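# Align the odd knob in each row of the knob box

## Task

Every row of the knob box (A1 to A4, B1 to B4, and so on) has at least three knobs aimed at one shared mark. Find any knob in a row that aims at some other mark and rotate it until it aims at that row's shared mark. All the other knobs must still aim at the marks they aim at now when the job ends.

## Robot and tools

Robot: two FANUC CRX arms, left_arm and right_arm, each with a two-finger parallel gripper (opening up to 50 mm). In the scene frame the left base sits near (-0.065, +0.448, 0) m and the right base near (+0.003, -0.484, 0) m. Scene frame: origin at table-top height midway between the bases, +x out over the table, +y toward left_arm, +z up. Arm names do not match image sides. A camera stand stands behind the arms.

Gripper geometry: fingers point along the gripper's +z and close along its x. end_effector_position is the point between the pads; fingertips extend 17.5 mm further. A camera block sticks out about 10 cm toward the gripper's -y and rotates with it.

Command rows: every motion command uses rows of 18 numbers, each in [-1, 1], always for both arms. Order: left dx, dy, dz, rx, ry, rz, left gripper position, force_limit, speed, then the same nine for the right arm. dx, dy, dz, rx, ry, rz are offsets, not poses: they are measured from that arm's Hand target at the start of the action or move, along scene-frame axes, and the arm rotates about its Hand target position. Scale: 1.0 equals 0.6 m for dx, dy, dz and 180 degrees for rotation; rx, ry, rz form a single rotation vector. Sending the same offset again moves the arm further. Six zeros means stay at (or return to) the current Hand target. Gripper position: +1 fully open, about -0.65 pads touching, -1 means grip (close until stopped). force_limit: -1 about 20 N, 0 about 102 N, +1 about 185 N per pad. speed: -1 is 20 mm/s, 0 is 85, +1 is 150. Both start at +1. To leave a gripper unchanged, repeat its last three numbers; 0 is a real command.

Tools:
- execute_actions(actions, cameras): actions is a list of actions; each action is a table of up to 15 rows, one per 1/30 s step, and a short table repeats its last row. All rows in one action count from the pose at that action's start. Returns robot state; images only if actions is empty or cameras names them.
- move(target, speed, blend, blocking, cameras): straight-line path for each gripper toward the offset given by one 18-number row, or a list of up to 15 rows all counted from the same starting Hand targets. speed in m/s, 0.002 to 1 (default 0.25; rotation up to twice that in rad/s), one value or one per target. blend in m rounds corners (0 = stop at each). Paths last 0.5 to 10 s and do not avoid obstacles or the other arm. blocking=false returns after about 0.5 s while the move continues. The result adds a move: line such as done, off_target, moving, held or fault, plus limits (paced = pose clipped, held = steps withheld). done means at rest within 3 mm and 2 degrees; it does not tell you about contact.
- wait(seconds 0 to 10, cameras): let time pass holding last commands.
- stop(cameras): brake a running move; fingers keep moving.
- zoom_image(camera, region [x0, y0, x1, y1] pixels, max 504 by 504): closer look at the newest image of cam_head_left, cam_head_right, cam_high, cam_low, cam_left_wrist or cam_right_wrist (all 896x504).
- read_manual(section): licence texts only.
- finished_scene(scene): ends the scene with this scene's number; call nothing after it in the same reply.

Results: end_effector_position (m) and end_effector_quat_wxyz are in the scene frame and may be a few cm off. Hand target is the last commanded pose after clipping (each step the command is held within 70 mm and 16 degrees of the measured pose); the gripper often rests short of it, and the next command, even zeros, asks for it again. object_status: 0 moving, 1 blocked while opening, 2 blocked while closing (a grip), 3 reached position or pads met. A new position number resets it to 0. Changes to force_limit or speed apply only with a new position (differ by 0.01 or more). Opening in mm is about (250 - position_measured) x 0.202. Flange force is the external force along the gripper's axes, noisy, worst during acceleration; no reading means no estimate. Joint velocities within noise means the arm is still. MOTOR HOT warns of overheating. Camera calibrations are given in OpenCV form and may be slightly off.

Cautions: arms are stiff; commanding even slightly past a firm contact can trigger a fault. A force of 150 N anywhere, or joint torque at its limit (150 N m for waist, shoulder, elbow; 37.6 N m for the three wrist joints), stops the arm for 10 s. To stop pressing on something, command the target back beyond the gripper. Faster motion hits harder; approach knobs slowly. Keep the arms apart: the clearance check is not reliable, and a gripper closing on the other arm's fingers counts as a press between arms, which can fail the task. Holding loads, stretching out or pushing toward unreachable poses heats motors and can lock an arm for 30 to 60 s. Do not knock anything off the table, drop parts, slam or push hard, and turn only the knobs that are out of line.

Each tool is called after ">>>" as name([rows], argument=value, ...), one row to a line, values as JSON.

## Session

>>> execute_actions(actions=[])

Scene clock: 0.00 s.
left_arm: end_effector_position=(+0.2028, -0.3291, +0.1285) position_measured=3 object_status=3 end_effector_quat_wxyz=(+0.603, +0.218, -0.649, +0.411) | right_arm: end_effector_position=(+0.4291, -0.5656, +0.1998) position_measured=3 object_status=3 end_effector_quat_wxyz=(-0.150, +0.983, -0.026, +0.098)
Joint positions: left_arm=[-0.792 1.034 0.634 -1.44 1.428 -0.689] | right_arm=[-0.101 -0.091 -0.224 -0.334 -1.285 -1.419]
Joint velocities: within noise
Flange force (N): no reading
Hand target: left_arm +0.2028, -0.3291, +0.1285; +0.603, +0.218, -0.649, +0.411 | right_arm +0.4291, -0.5656, +0.1998; -0.150, +0.983, -0.026, +0.098
Tool commands: left_gripper/position=+1.0 left_gripper/force_limit=+1.0 left_gripper/speed=+1.0 right_gripper/position=+1.0 right_gripper/force_limit=+1.0 right_gripper/speed=+1.0

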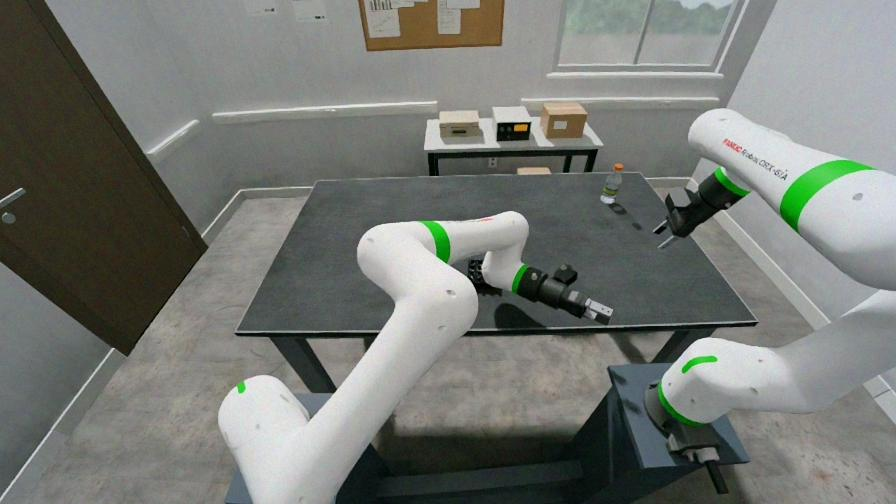

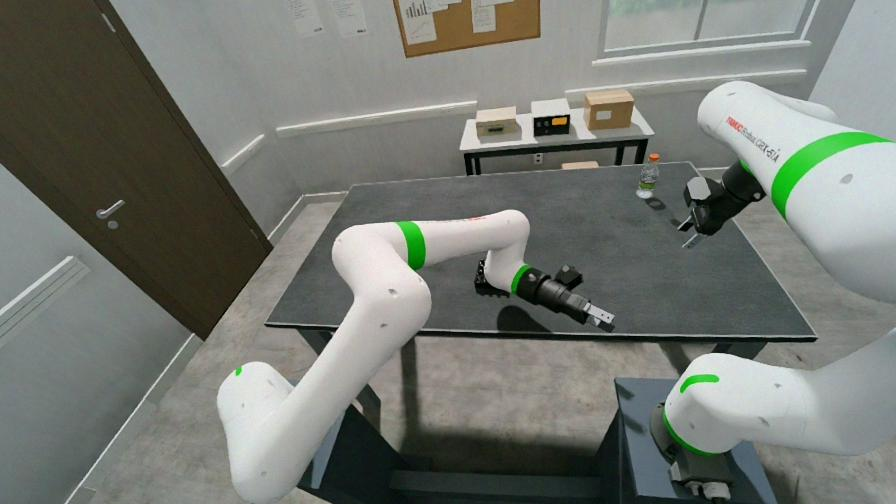

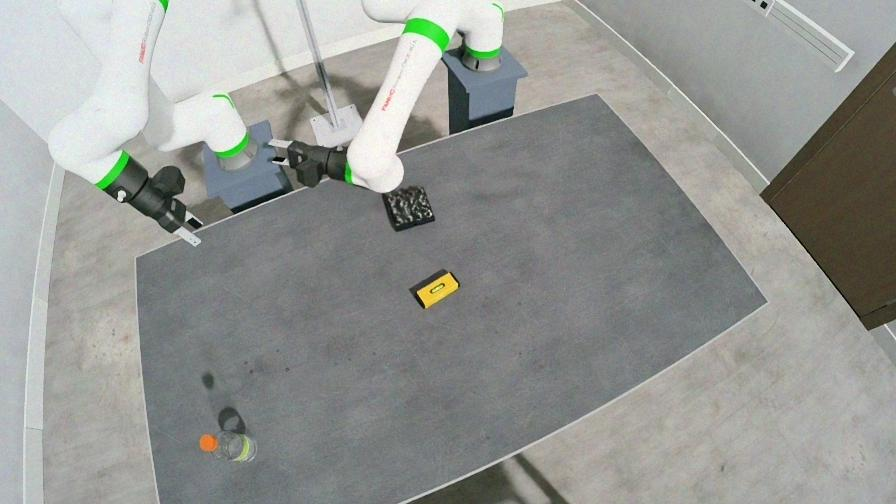

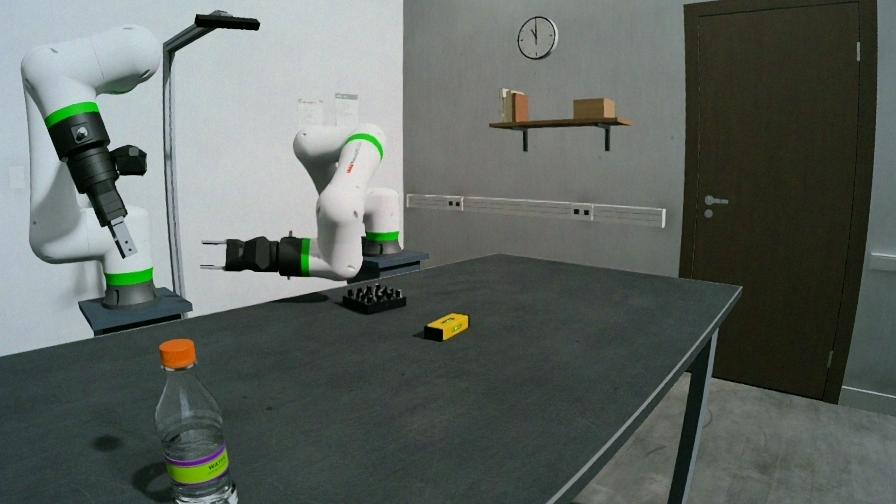

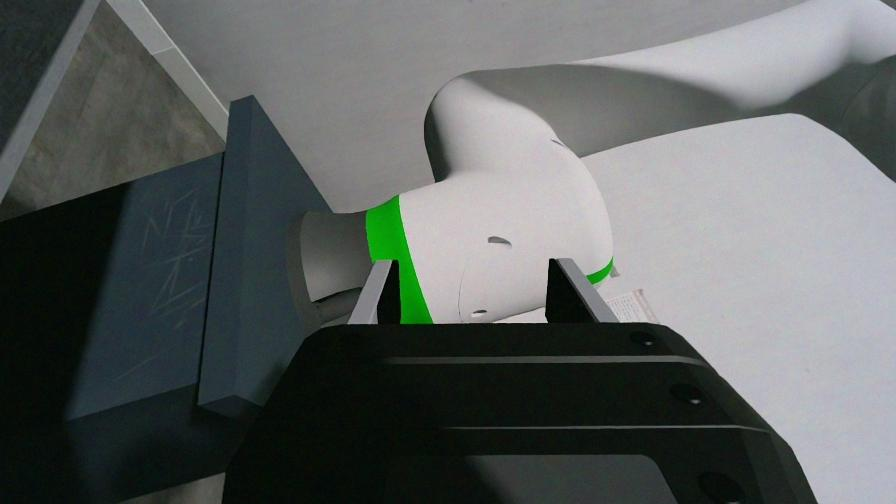

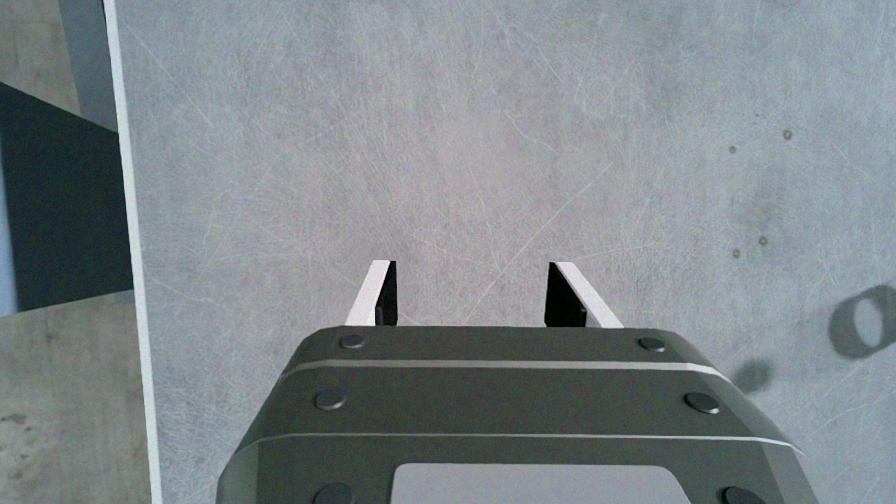

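>>> zoom_image(camera="cam_high", region=[360, 170, 480, 240])

>>> zoom_image(camera="cam_low", region=[320, 260, 490, 350])

>>> zoom_image(camera="cam_head_right", region=[440, 240, 560, 310])

Scaled by 4.200 from the camera's 896x504 image, which has a finer 1280x720 frame.

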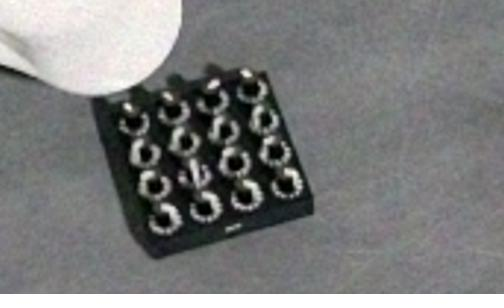

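Scaled by 2.965 from the camera's 896x504 image, which has a finer 1280x720 frame.

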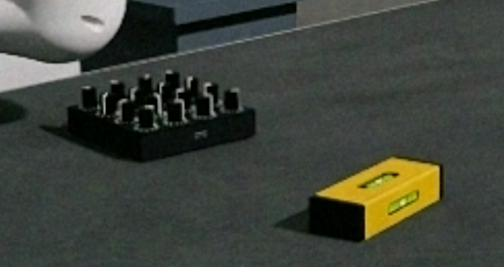

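Scaled by 4.200 from the camera's 896x504 image, which has a finer 1280x720 frame.

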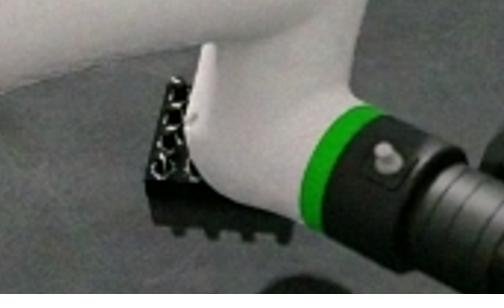

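>>> move(target=[0, 0, 0.3, 0, 0, 0, 1, 1, 1, 0, 0, 0, 0, 0, 0, 1, 1, 1], speed=0.15, cameras=["cam_high", "cam_low"])

Scene clock: 51.97 s.
left_arm: end_effector_position=(+0.2028, -0.3291, +0.3084) position_measured=3 object_status=3 end_effector_quat_wxyz=(+0.603, +0.218, -0.649, +0.410) | right_arm: end_effector_position=(+0.4291, -0.5656, +0.1998) position_measured=3 object_status=3 end_effector_quat_wxyz=(-0.150, +0.983, -0.026, +0.098)
Joint positions: left_arm=[-0.8 0.785 0.649 -1.48 1.392 -0.424] | right_arm=[-0.101 -0.091 -0.224 -0.334 -1.285 -1.419]
Flange force (N): left_arm=[-4.2 -9.1 0.1] | right_arm=[4.2 -0.9 -2.9]
Hand target: left_arm +0.2028, -0.3291, +0.3085; +0.603, +0.218, -0.649, +0.411 | right_arm +0.4291, -0.5656, +0.1998; -0.150, +0.983, -0.026, +0.098
Off the commanded pose: left_arm 0.000 m, 0 deg | right_arm 0.000 m, 0 deg.
move: done
Images, in order (width x height): cam_high 896x504, cam_low 896x504.

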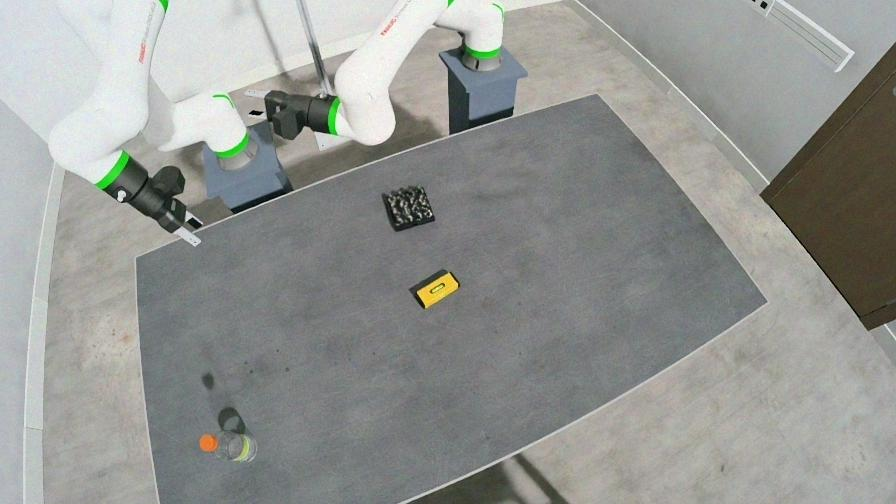

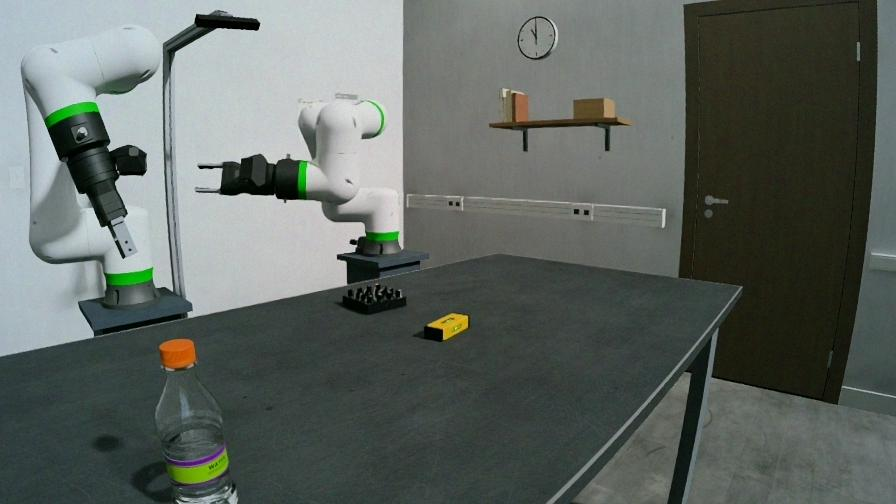

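>>> move(target=[0.46, 0.695, 0.1, 0, 0, 0.2083, 1, 1, 1, 0, 0, 0, 0, 0, 0, 1, 1, 1], speed=0.3)

>>> move(target=[0.3, 0.695, 0.1, 0, 0, 0.2083, 1, 1, 1, 0, 0, 0, 0, 0, 0, 1, 1, 1], speed=0.3, cameras=["cam_high", "cam_head_right", "cam_head_left"])

Scene clock: 60.03 s.
left_arm: end_effector_position=(+0.4788, +0.0878, +0.3685) position_measured=3 object_status=3 end_effector_quat_wxyz=(+0.439, +0.415, -0.544, +0.582) | right_arm: end_effector_position=(+0.4291, -0.5656, +0.1998) position_measured=3 object_status=3 end_effector_quat_wxyz=(-0.150, +0.983, -0.026, +0.098)
Joint positions: left_arm=[-0.028 0.378 0.165 -1.493 1.514 -0.492] | right_arm=[-0.101 -0.091 -0.224 -0.334 -1.285 -1.419]
Flange force (N): left_arm=[-1.1 -4.1 -1.9] | right_arm=[2.5 -1.9 -2.3]
Hand target: left_arm +0.4788, +0.0879, +0.3685; -0.439, -0.415, +0.544, -0.582 | right_arm +0.4291, -0.5656, +0.1998; -0.150, +0.983, -0.026, +0.098
Off the commanded pose: left_arm 0.000 m, 0 deg | right_arm 0.000 m, 0 deg.
move: done

Scene clock: 61.97 s.
left_arm: end_effector_position=(+0.6588, +0.5049, +0.4285) position_measured=3 object_status=3 end_effector_quat_wxyz=(+0.228, +0.568, -0.382, +0.693) | right_arm: end_effector_position=(+0.4291, -0.5656, +0.1998) position_measured=3 object_status=3 end_effector_quat_wxyz=(-0.150, +0.983, -0.026, +0.098)
Joint positions: left_arm=[0.574 0.472 0.444 -1.503 1.448 -0.31] | right_arm=[-0.101 -0.091 -0.224 -0.334 -1.285 -1.419]
Flange force (N): left_arm=[-1.5 -6.0 -1.5] | right_arm=[2.2 -0.9 -2.4]
Hand target: left_arm +0.6588, +0.5049, +0.4285; +0.228, +0.568, -0.382, +0.693 | right_arm +0.4291, -0.5656, +0.1998; -0.150, +0.983, -0.026, +0.098
Off the commanded pose: left_arm 0.000 m, 0 deg | right_arm 0.000 m, 0 deg.
move: done
Images, in order (width x height): cam_head_left 896x504, cam_head_right 896x504, cam_high 896x504.

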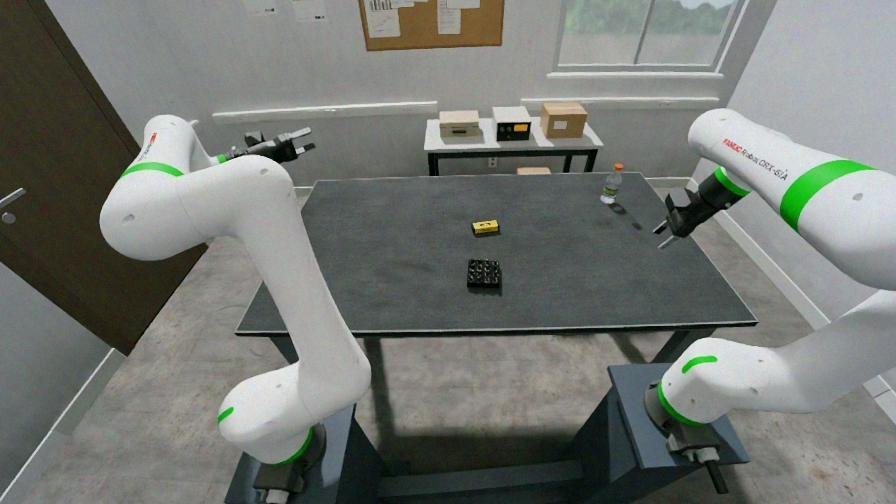

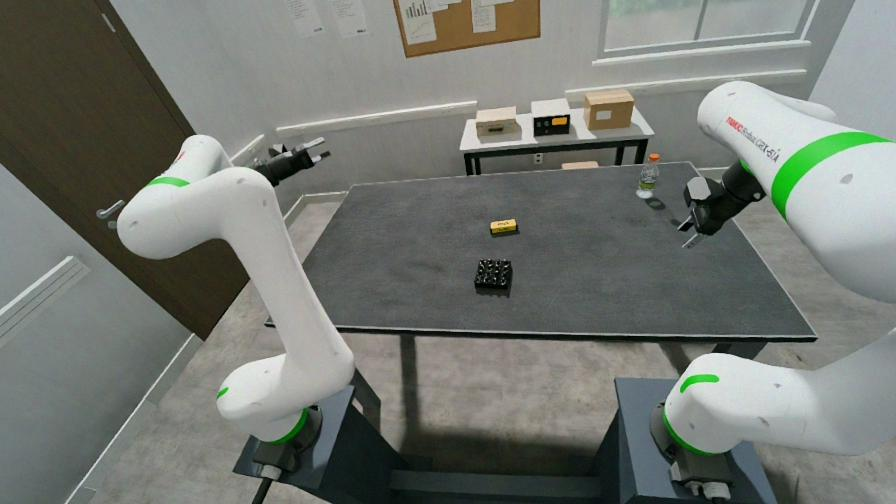

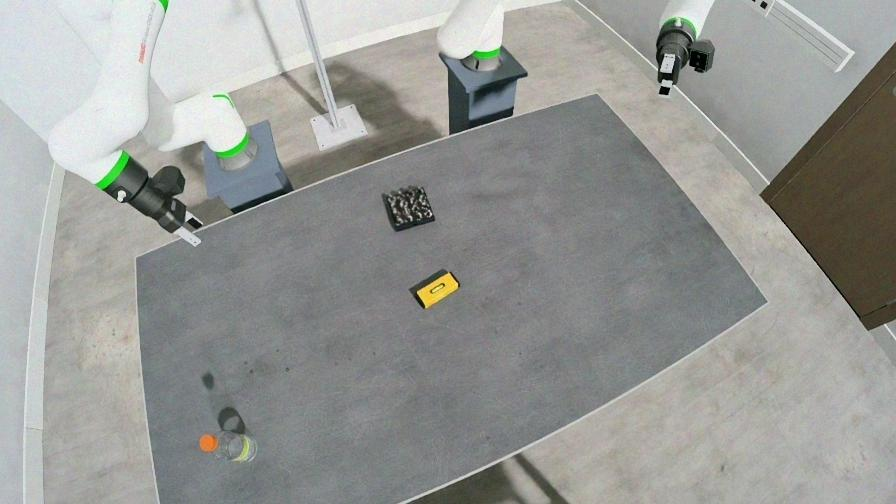

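>>> zoom_image(camera="cam_head_right", region=[462, 250, 526, 300])

>>> zoom_image(camera="cam_high", region=[374, 178, 444, 238])

Scaled by 7.875 from the camera's 896x504 image, which has a finer 1280x720 frame.

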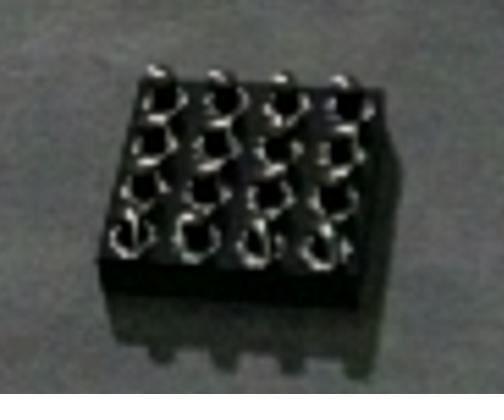

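Scaled by 7.200 from the camera's 896x504 image, which has a finer 1280x720 frame.

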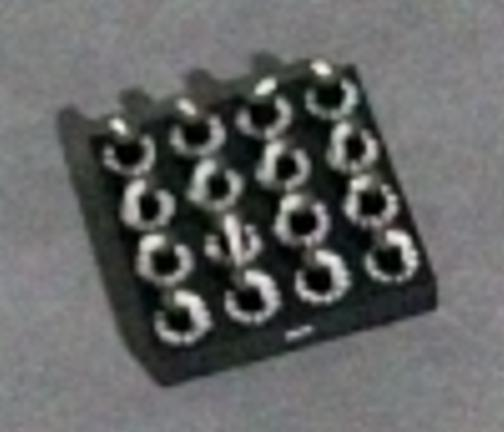

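>>> move(target=[0, 0, 0, 0, 0, 0, 1, 1, 1, 0.0732, 0.7377, 0, -0.0974, 0.0636, 0.0169, 1, 1, 1], speed=0.3, cameras=["cam_right_wrist"])

Scene clock: 79.17 s.
left_arm: end_effector_position=(+0.6588, +0.5049, +0.4285) position_measured=3 object_status=3 end_effector_quat_wxyz=(+0.228, +0.568, -0.382, +0.693) | right_arm: end_effector_position=(+0.4730, -0.1230, +0.1999) position_measured=3 object_status=3 end_effector_quat_wxyz=(+0.002, +1.000, +0.000, -0.001)
Joint positions: left_arm=[0.574 0.472 0.444 -1.503 1.448 -0.31] | right_arm=[0.909 0.382 0.263 0.001 -1.457 -2.446]
Flange force (N): left_arm=[-1.4 -6.3 -1.1] | right_arm=[4.5 -4.3 -2.9]
Hand target: left_arm +0.6588, +0.5049, +0.4285; +0.228, +0.568, -0.382, +0.693 | right_arm +0.4730, -0.1230, +0.1998; +0.002, +1.000, +0.000, -0.001
Off the commanded pose: left_arm 0.000 m, 0 deg | right_arm 0.000 m, 0 deg.
move: done
camera_calibration:
cam_right_wrist: T_world_to_cam=[[0.999993, 0.00228382, 0.00307757, -0.465814], [0.00118123, -0.94762, 0.319399, -0.155974], [0.00364582, -0.319393, -0.947615, 0.278994], [0, 0, 0, 1]] pos_world=[0.464978, -0.0576313, 0.315631]
Images, in order (width x height): cam_right_wrist 896x504.

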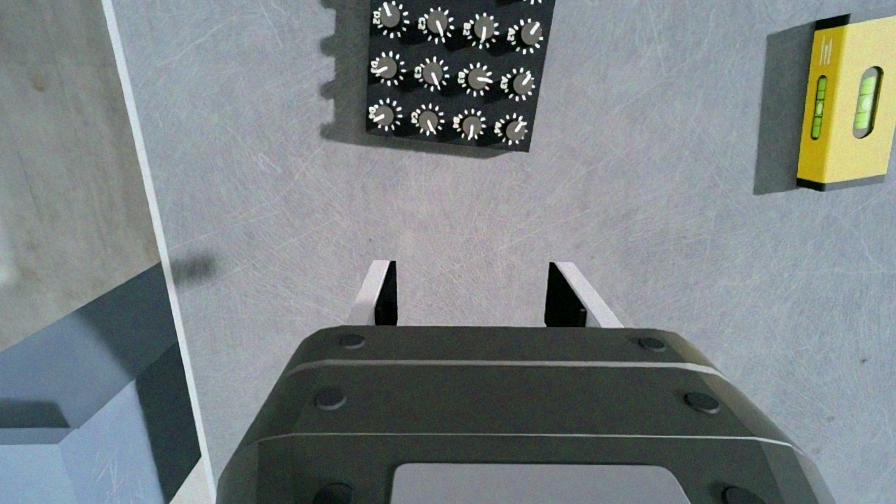

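>>> move(target=[0, 0, 0, 0, 0, 0, 1, 1, 1, -0.005, 0.095, 0, 0, 0, 0, 1, 1, 1], speed=0.2, cameras=["cam_right_wrist"])

>>> zoom_image(camera="cam_right_wrist", region=[344, 20, 564, 260])

Scene clock: 83.13 s.
left_arm: end_effector_position=(+0.6588, +0.5049, +0.4285) position_measured=3 object_status=3 end_effector_quat_wxyz=(+0.228, +0.568, -0.382, +0.693) | right_arm: end_effector_position=(+0.4700, -0.0660, +0.1999) position_measured=3 object_status=3 end_effector_quat_wxyz=(+0.002, +1.000, +0.000, -0.001)
Joint positions: left_arm=[0.574 0.472 0.444 -1.503 1.448 -0.31] | right_arm=[0.972 0.472 0.388 0 -1.492 -2.508]
Flange force (N): left_arm=[-1.3 -5.1 -1.3] | right_arm=[3.9 -4.7 -3.1]
Hand target: left_arm +0.6588, +0.5049, +0.4285; +0.228, +0.568, -0.382, +0.693 | right_arm +0.4700, -0.0660, +0.1998; +0.002, +1.000, +0.000, -0.001
Off the commanded pose: left_arm 0.000 m, 0 deg | right_arm 0.000 m, 0 deg.
move: done
camera_calibration:
cam_right_wrist: T_world_to_cam=[[0.999993, 0.0023782, 0.00304459, -0.462934], [0.0012812, -0.947619, 0.319399, -0.102002], [0.00364471, -0.319393, -0.947615, 0.297211], [0, 0, 0, 1]] pos_world=[0.461978, -0.000631104, 0.315631]
Images, in order (width x height): cam_right_wrist 896x504.

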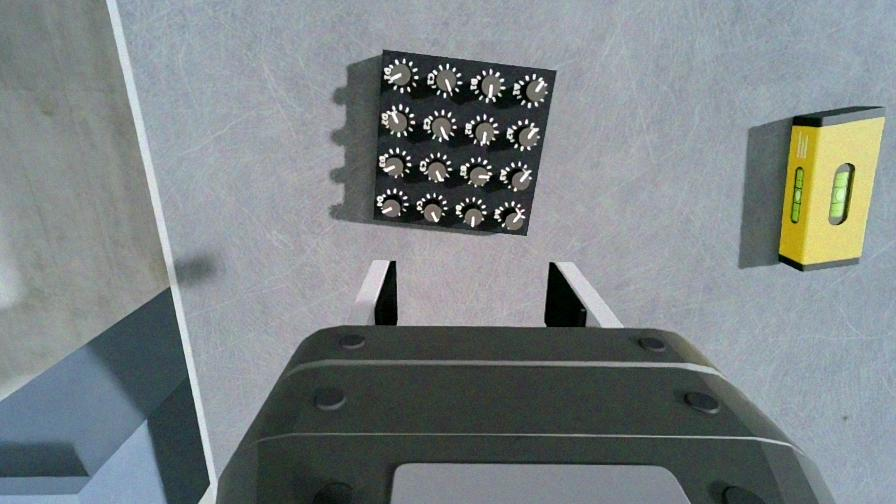

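Scaled by 2.100 from the camera's 896x504 image, which has a finer 1280x720 frame.

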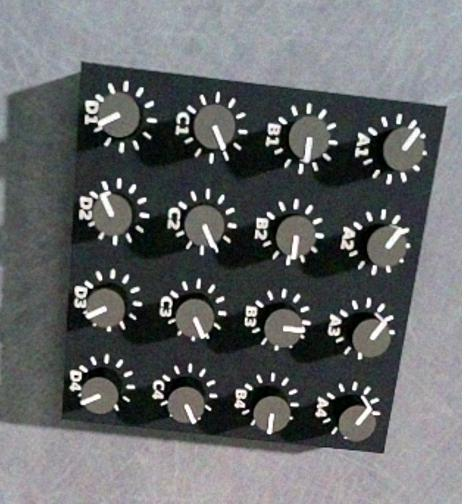

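>>> zoom_image(camera="cam_right_wrist", region=[500, 60, 560, 150])

>>> zoom_image(camera="cam_right_wrist", region=[490, 145, 550, 240])

>>> zoom_image(camera="cam_right_wrist", region=[375, 50, 470, 145])

>>> zoom_image(camera="cam_right_wrist", region=[375, 140, 470, 235])

>>> zoom_image(camera="cam_right_wrist", region=[450, 140, 545, 235])

>>> zoom_image(camera="cam_right_wrist", region=[460, 60, 555, 155])

Scaled by 5.600 from the camera's 896x504 image, which has a finer 1280x720 frame.

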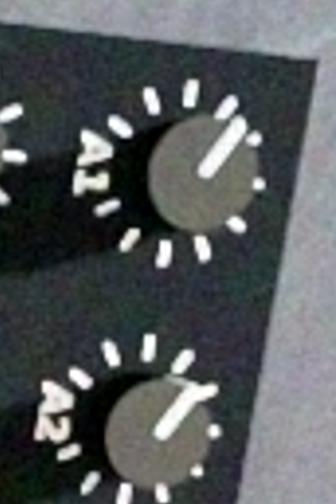

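Scaled by 5.305 from the camera's 896x504 image, which has a finer 1280x720 frame.

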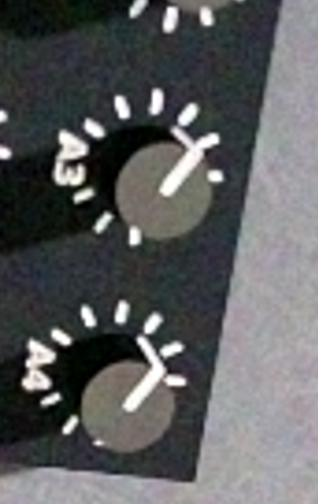

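Scaled by 5.305 from the camera's 896x504 image, which has a finer 1280x720 frame.

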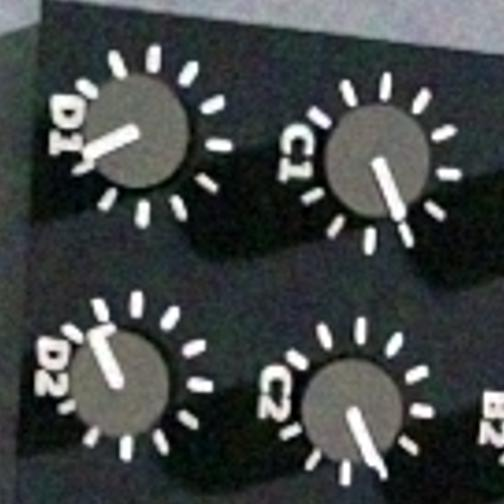

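Scaled by 5.305 from the camera's 896x504 image, which has a finer 1280x720 frame.

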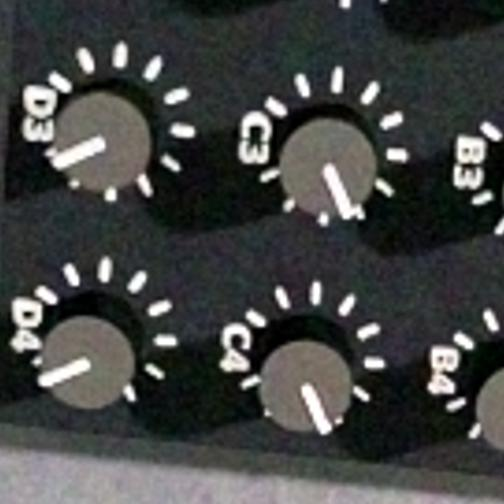

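Scaled by 5.305 from the camera's 896x504 image, which has a finer 1280x720 frame.

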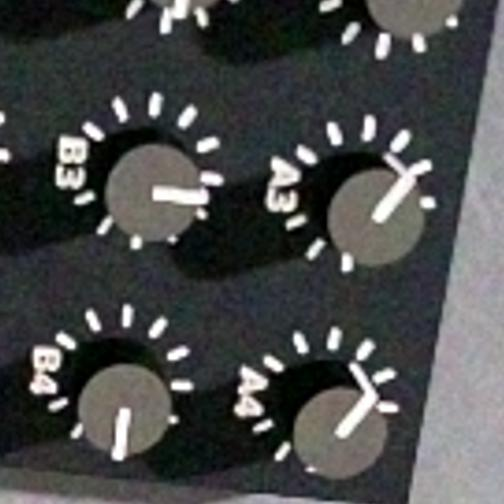

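Scaled by 5.305 from the camera's 896x504 image, which has a finer 1280x720 frame.

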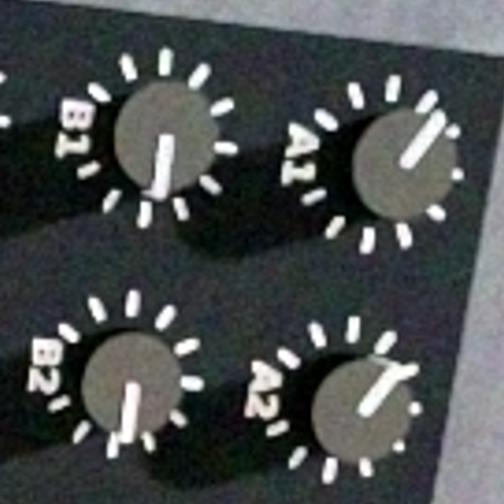

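>>> move(target=[0, 0, 0, 0, 0, 0, 1, 1, 1, 0, -0.02, -0.0833, 0, 0, 0, 1, 1, 1], speed=0.2, cameras=["cam_right_wrist"])

>>> zoom_image(camera="cam_right_wrist", region=[340, 0, 600, 260])

Scene clock: 146.73 s.
left_arm: end_effector_position=(+0.6588, +0.5049, +0.4285) position_measured=3 object_status=3 end_effector_quat_wxyz=(+0.228, +0.568, -0.382, +0.693) | right_arm: end_effector_position=(+0.4700, -0.0779, +0.1499) position_measured=3 object_status=3 end_effector_quat_wxyz=(+0.002, +1.000, +0.000, -0.001)
Joint positions: left_arm=[0.574 0.472 0.444 -1.503 1.448 -0.31] | right_arm=[0.96 0.469 0.267 0 -1.374 -2.497]
Flange force (N): left_arm=[-1.6 -6.8 -1.2] | right_arm=[5.5 -5.6 -2.5]
Hand target: left_arm +0.6588, +0.5049, +0.4285; +0.228, +0.568, -0.382, +0.693 | right_arm +0.4700, -0.0780, +0.1499; +0.002, +1.000, +0.000, -0.001
Off the commanded pose: left_arm 0.000 m, 0 deg | right_arm 0.000 m, 0 deg.
move: done
camera_calibration:
cam_right_wrist: T_world_to_cam=[[0.999993, 0.00224995, 0.00298392, -0.462739], [0.00118017, -0.947721, 0.319099, -0.0972785], [0.00354588, -0.319093, -0.947717, 0.246075], [0, 0, 0, 1]] pos_world=[0.461978, -0.0126308, 0.265632]
Images, in order (width x height): cam_right_wrist 896x504.

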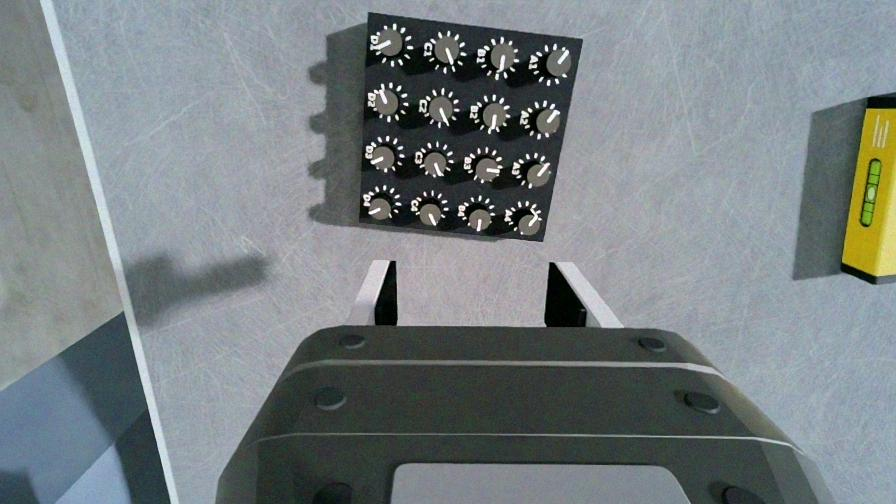

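Scaled by 1.938 from the camera's 896x504 image, which has a finer 1280x720 frame.

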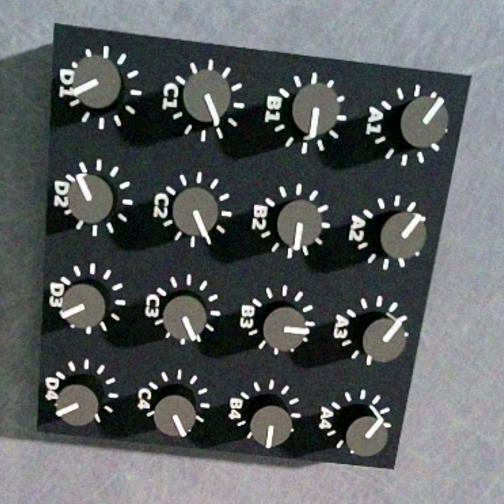

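>>> zoom_image(camera="cam_right_wrist", region=[365, 15, 435, 85])

>>> zoom_image(camera="cam_right_wrist", region=[520, 30, 590, 100])

>>> zoom_image(camera="cam_right_wrist", region=[350, 170, 420, 240])

>>> zoom_image(camera="cam_right_wrist", region=[490, 180, 560, 250])

Scaled by 7.200 from the camera's 896x504 image, which has a finer 1280x720 frame.

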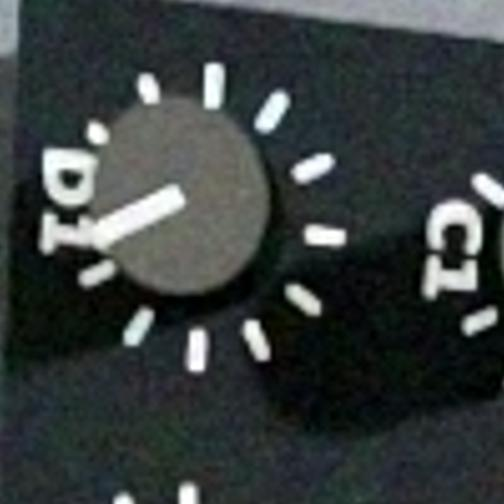

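Scaled by 7.200 from the camera's 896x504 image, which has a finer 1280x720 frame.

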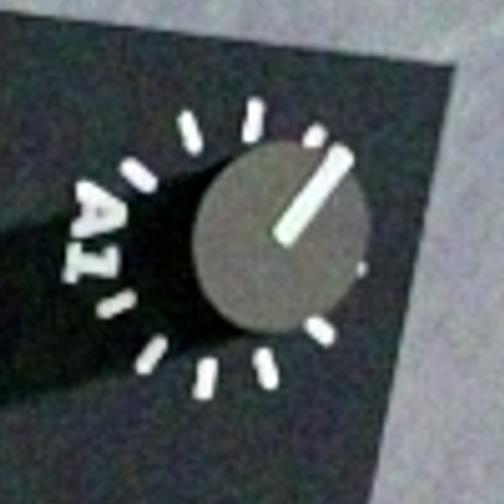

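Scaled by 7.200 from the camera's 896x504 image, which has a finer 1280x720 frame.

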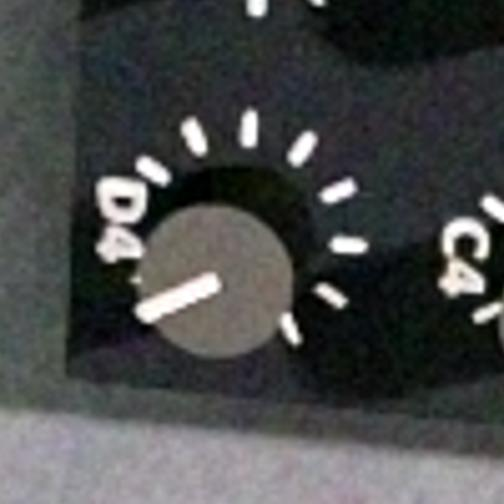

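Scaled by 7.200 from the camera's 896x504 image, which has a finer 1280x720 frame.

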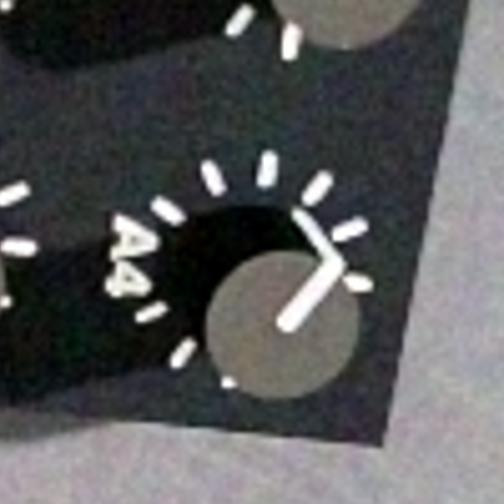

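>>> zoom_image(camera="cam_right_wrist", region=[340, 240, 480, 340])

>>> zoom_image(camera="cam_right_wrist", region=[490, 240, 630, 340])

Scaled by 3.600 from the camera's 896x504 image, which has a finer 1280x720 frame.

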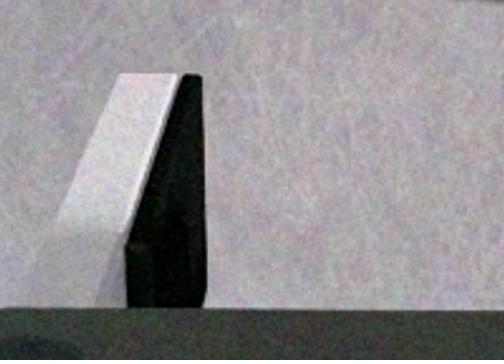

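Scaled by 3.600 from the camera's 896x504 image, which has a finer 1280x720 frame.

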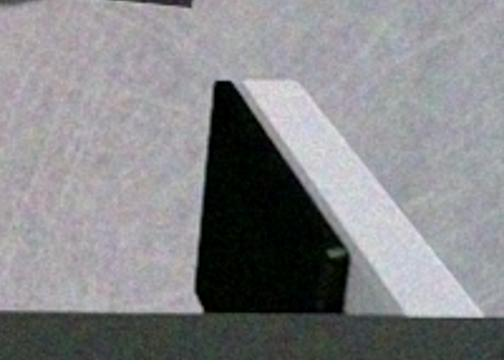

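>>> move(target=[0, 0, 0, 0, 0, 0, 1, 1, 1, 0.0208, 0.0432, -0.0998, 0, 0, -0.0344, 0.01, -0.8, 0], speed=0.1, cameras=["cam_right_wrist", "cam_low"])

Scene clock: 235.30 s.
left_arm: end_effector_position=(+0.6588, +0.5049, +0.4285) position_measured=3 object_status=3 end_effector_quat_wxyz=(+0.228, +0.568, -0.382, +0.693) | right_arm: end_effector_position=(+0.4825, -0.0520, +0.0900) position_measured=151 object_status=3 end_effector_quat_wxyz=(+0.002, +0.999, -0.054, -0.002)
Joint positions: left_arm=[0.574 0.472 0.444 -1.503 1.448 -0.31] | right_arm=[0.969 0.573 0.279 0 -1.281 -2.613]
Flange force (N): left_arm=[-1.4 -5.7 -1.2] | right_arm=[4.4 -5.6 -1.6]
Hand target: left_arm +0.6588, +0.5049, +0.4285; +0.228, +0.568, -0.382, +0.693 | right_arm +0.4825, -0.0521, +0.0900; +0.002, +0.999, -0.054, -0.002
Off the commanded pose: left_arm 0.000 m, 0 deg | right_arm 0.000 m, 0 deg.
move: done
camera_calibration:
cam_right_wrist: T_world_to_cam=[[0.994411, -0.105535, 0.00298888, -0.478], [-0.10096, -0.942254, 0.319318, -0.00401549], [-0.0308831, -0.317835, -0.947643, 0.214237], [0, 0, 0, 1]] pos_world=[0.481539, 0.0138625, 0.205731]
Images, in order (width x height): cam_low 896x504, cam_right_wrist 896x504.

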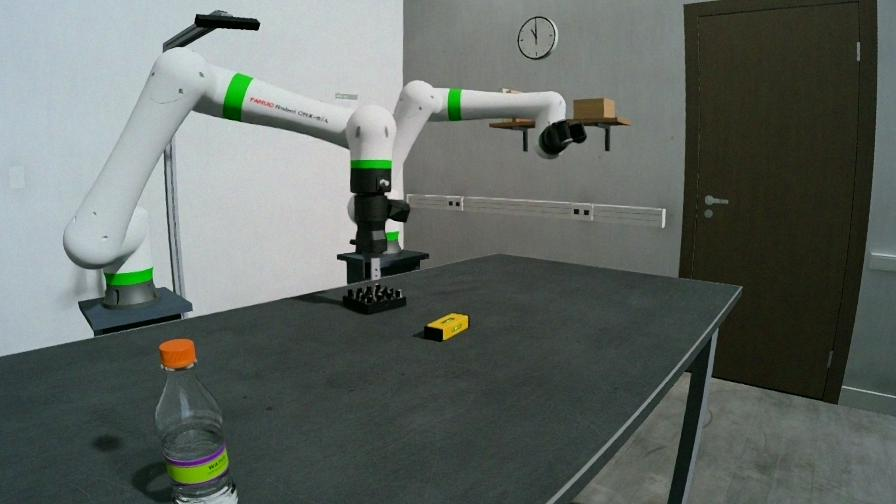

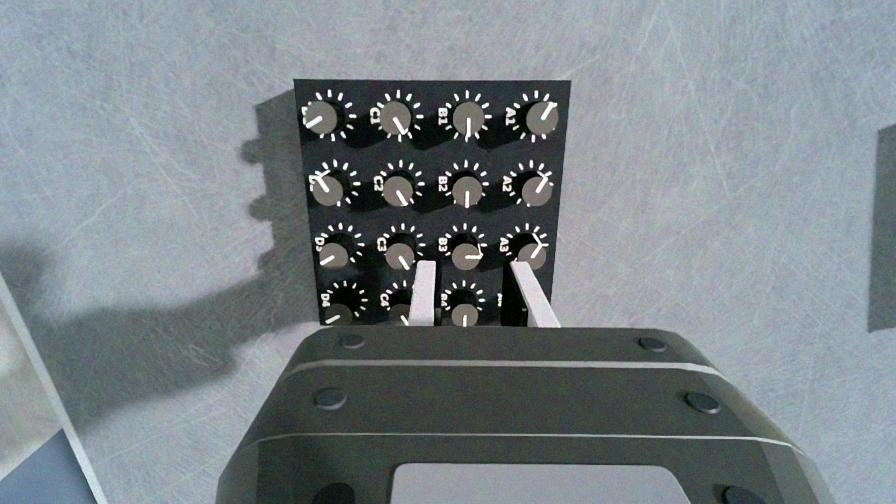

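>>> zoom_image(camera="cam_right_wrist", region=[386, 215, 546, 335])

>>> zoom_image(camera="cam_low", region=[320, 245, 430, 325])

Scaled by 3.150 from the camera's 896x504 image, which has a finer 1280x720 frame.

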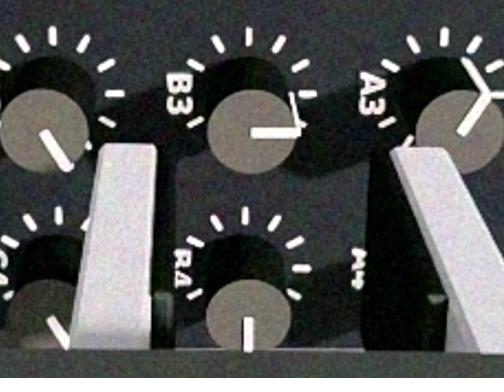

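Scaled by 4.582 from the camera's 896x504 image, which has a finer 1280x720 frame.

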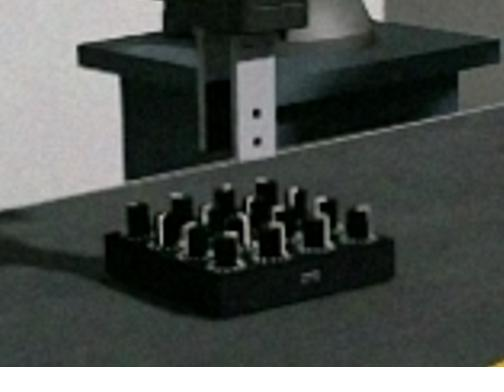

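>>> move(target=[0, 0, 0, 0, 0, 0, 1, 1, 1, 0, 0, -0.0417, 0, 0, 0, 0.01, -0.8, 0], speed=0.05, cameras=["cam_right_wrist", "cam_low"])

>>> zoom_image(camera="cam_right_wrist", region=[386, 215, 546, 335])

>>> zoom_image(camera="cam_low", region=[330, 255, 420, 320])

Scene clock: 246.40 s.
left_arm: end_effector_position=(+0.6588, +0.5049, +0.4285) position_measured=3 object_status=3 end_effector_quat_wxyz=(+0.228, +0.568, -0.382, +0.693) | right_arm: end_effector_position=(+0.4825, -0.0521, +0.0649) position_measured=151 object_status=3 end_effector_quat_wxyz=(+0.002, +0.999, -0.054, -0.002)
Joint positions: left_arm=[0.574 0.472 0.444 -1.503 1.448 -0.31] | right_arm=[0.969 0.593 0.248 0 -1.231 -2.613]
Flange force (N): left_arm=[-1.3 -6.0 -1.3] | right_arm=[3.6 -5.4 -1.7]
Hand target: left_arm +0.6588, +0.5049, +0.4285; +0.228, +0.568, -0.382, +0.693 | right_arm +0.4825, -0.0521, +0.0650; +0.002, +0.999, -0.054, -0.002
Off the commanded pose: left_arm 0.000 m, 0 deg | right_arm 0.000 m, 0 deg.
move: done
camera_calibration:
cam_right_wrist: T_world_to_cam=[[0.994415, -0.105496, 0.00310325, -0.477958], [-0.100952, -0.942187, 0.319518, 0.0038645], [-0.030784, -0.318047, -0.947575, 0.190361], [0, 0, 0, 1]] pos_world=[0.481539, 0.0137622, 0.18063]
Images, in order (width x height): cam_low 896x504, cam_right_wrist 896x504.

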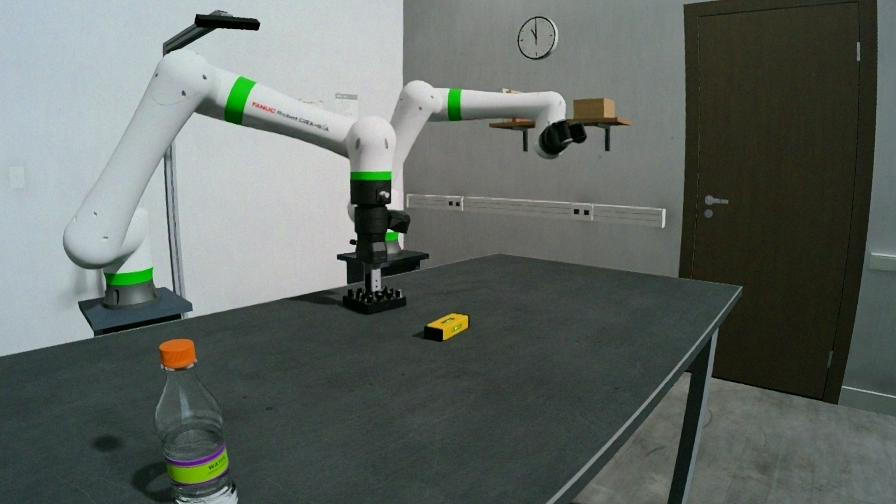

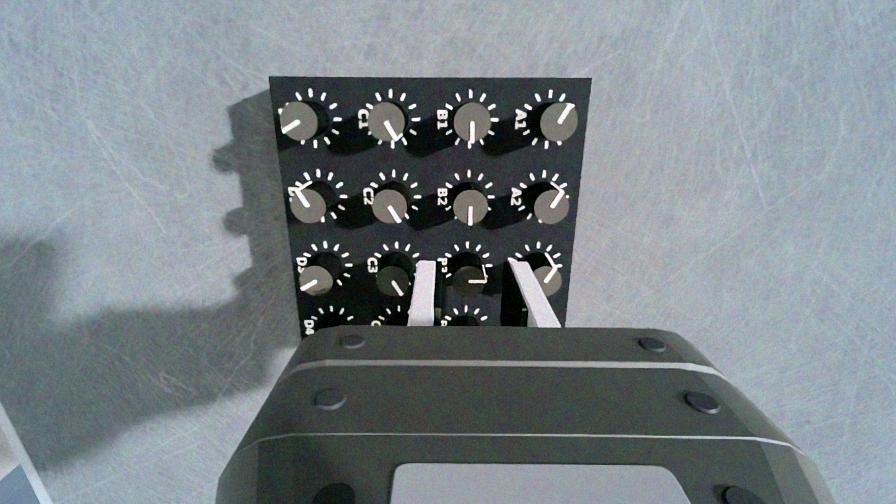

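Scaled by 3.150 from the camera's 896x504 image, which has a finer 1280x720 frame.

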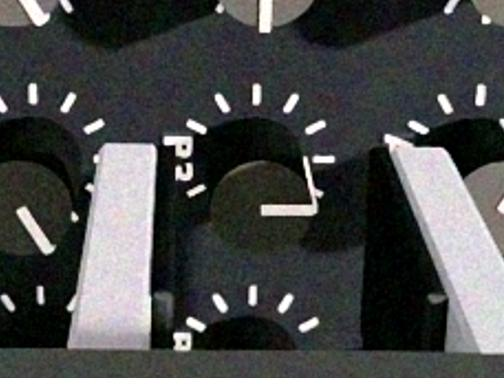

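Scaled by 5.600 from the camera's 896x504 image, which has a finer 1280x720 frame.

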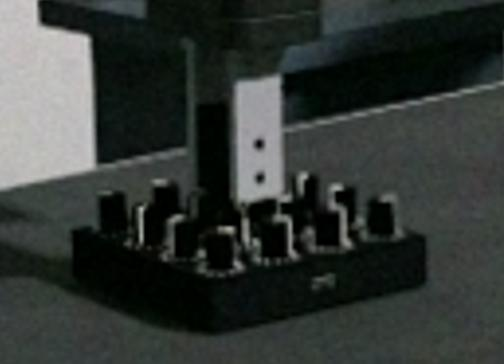

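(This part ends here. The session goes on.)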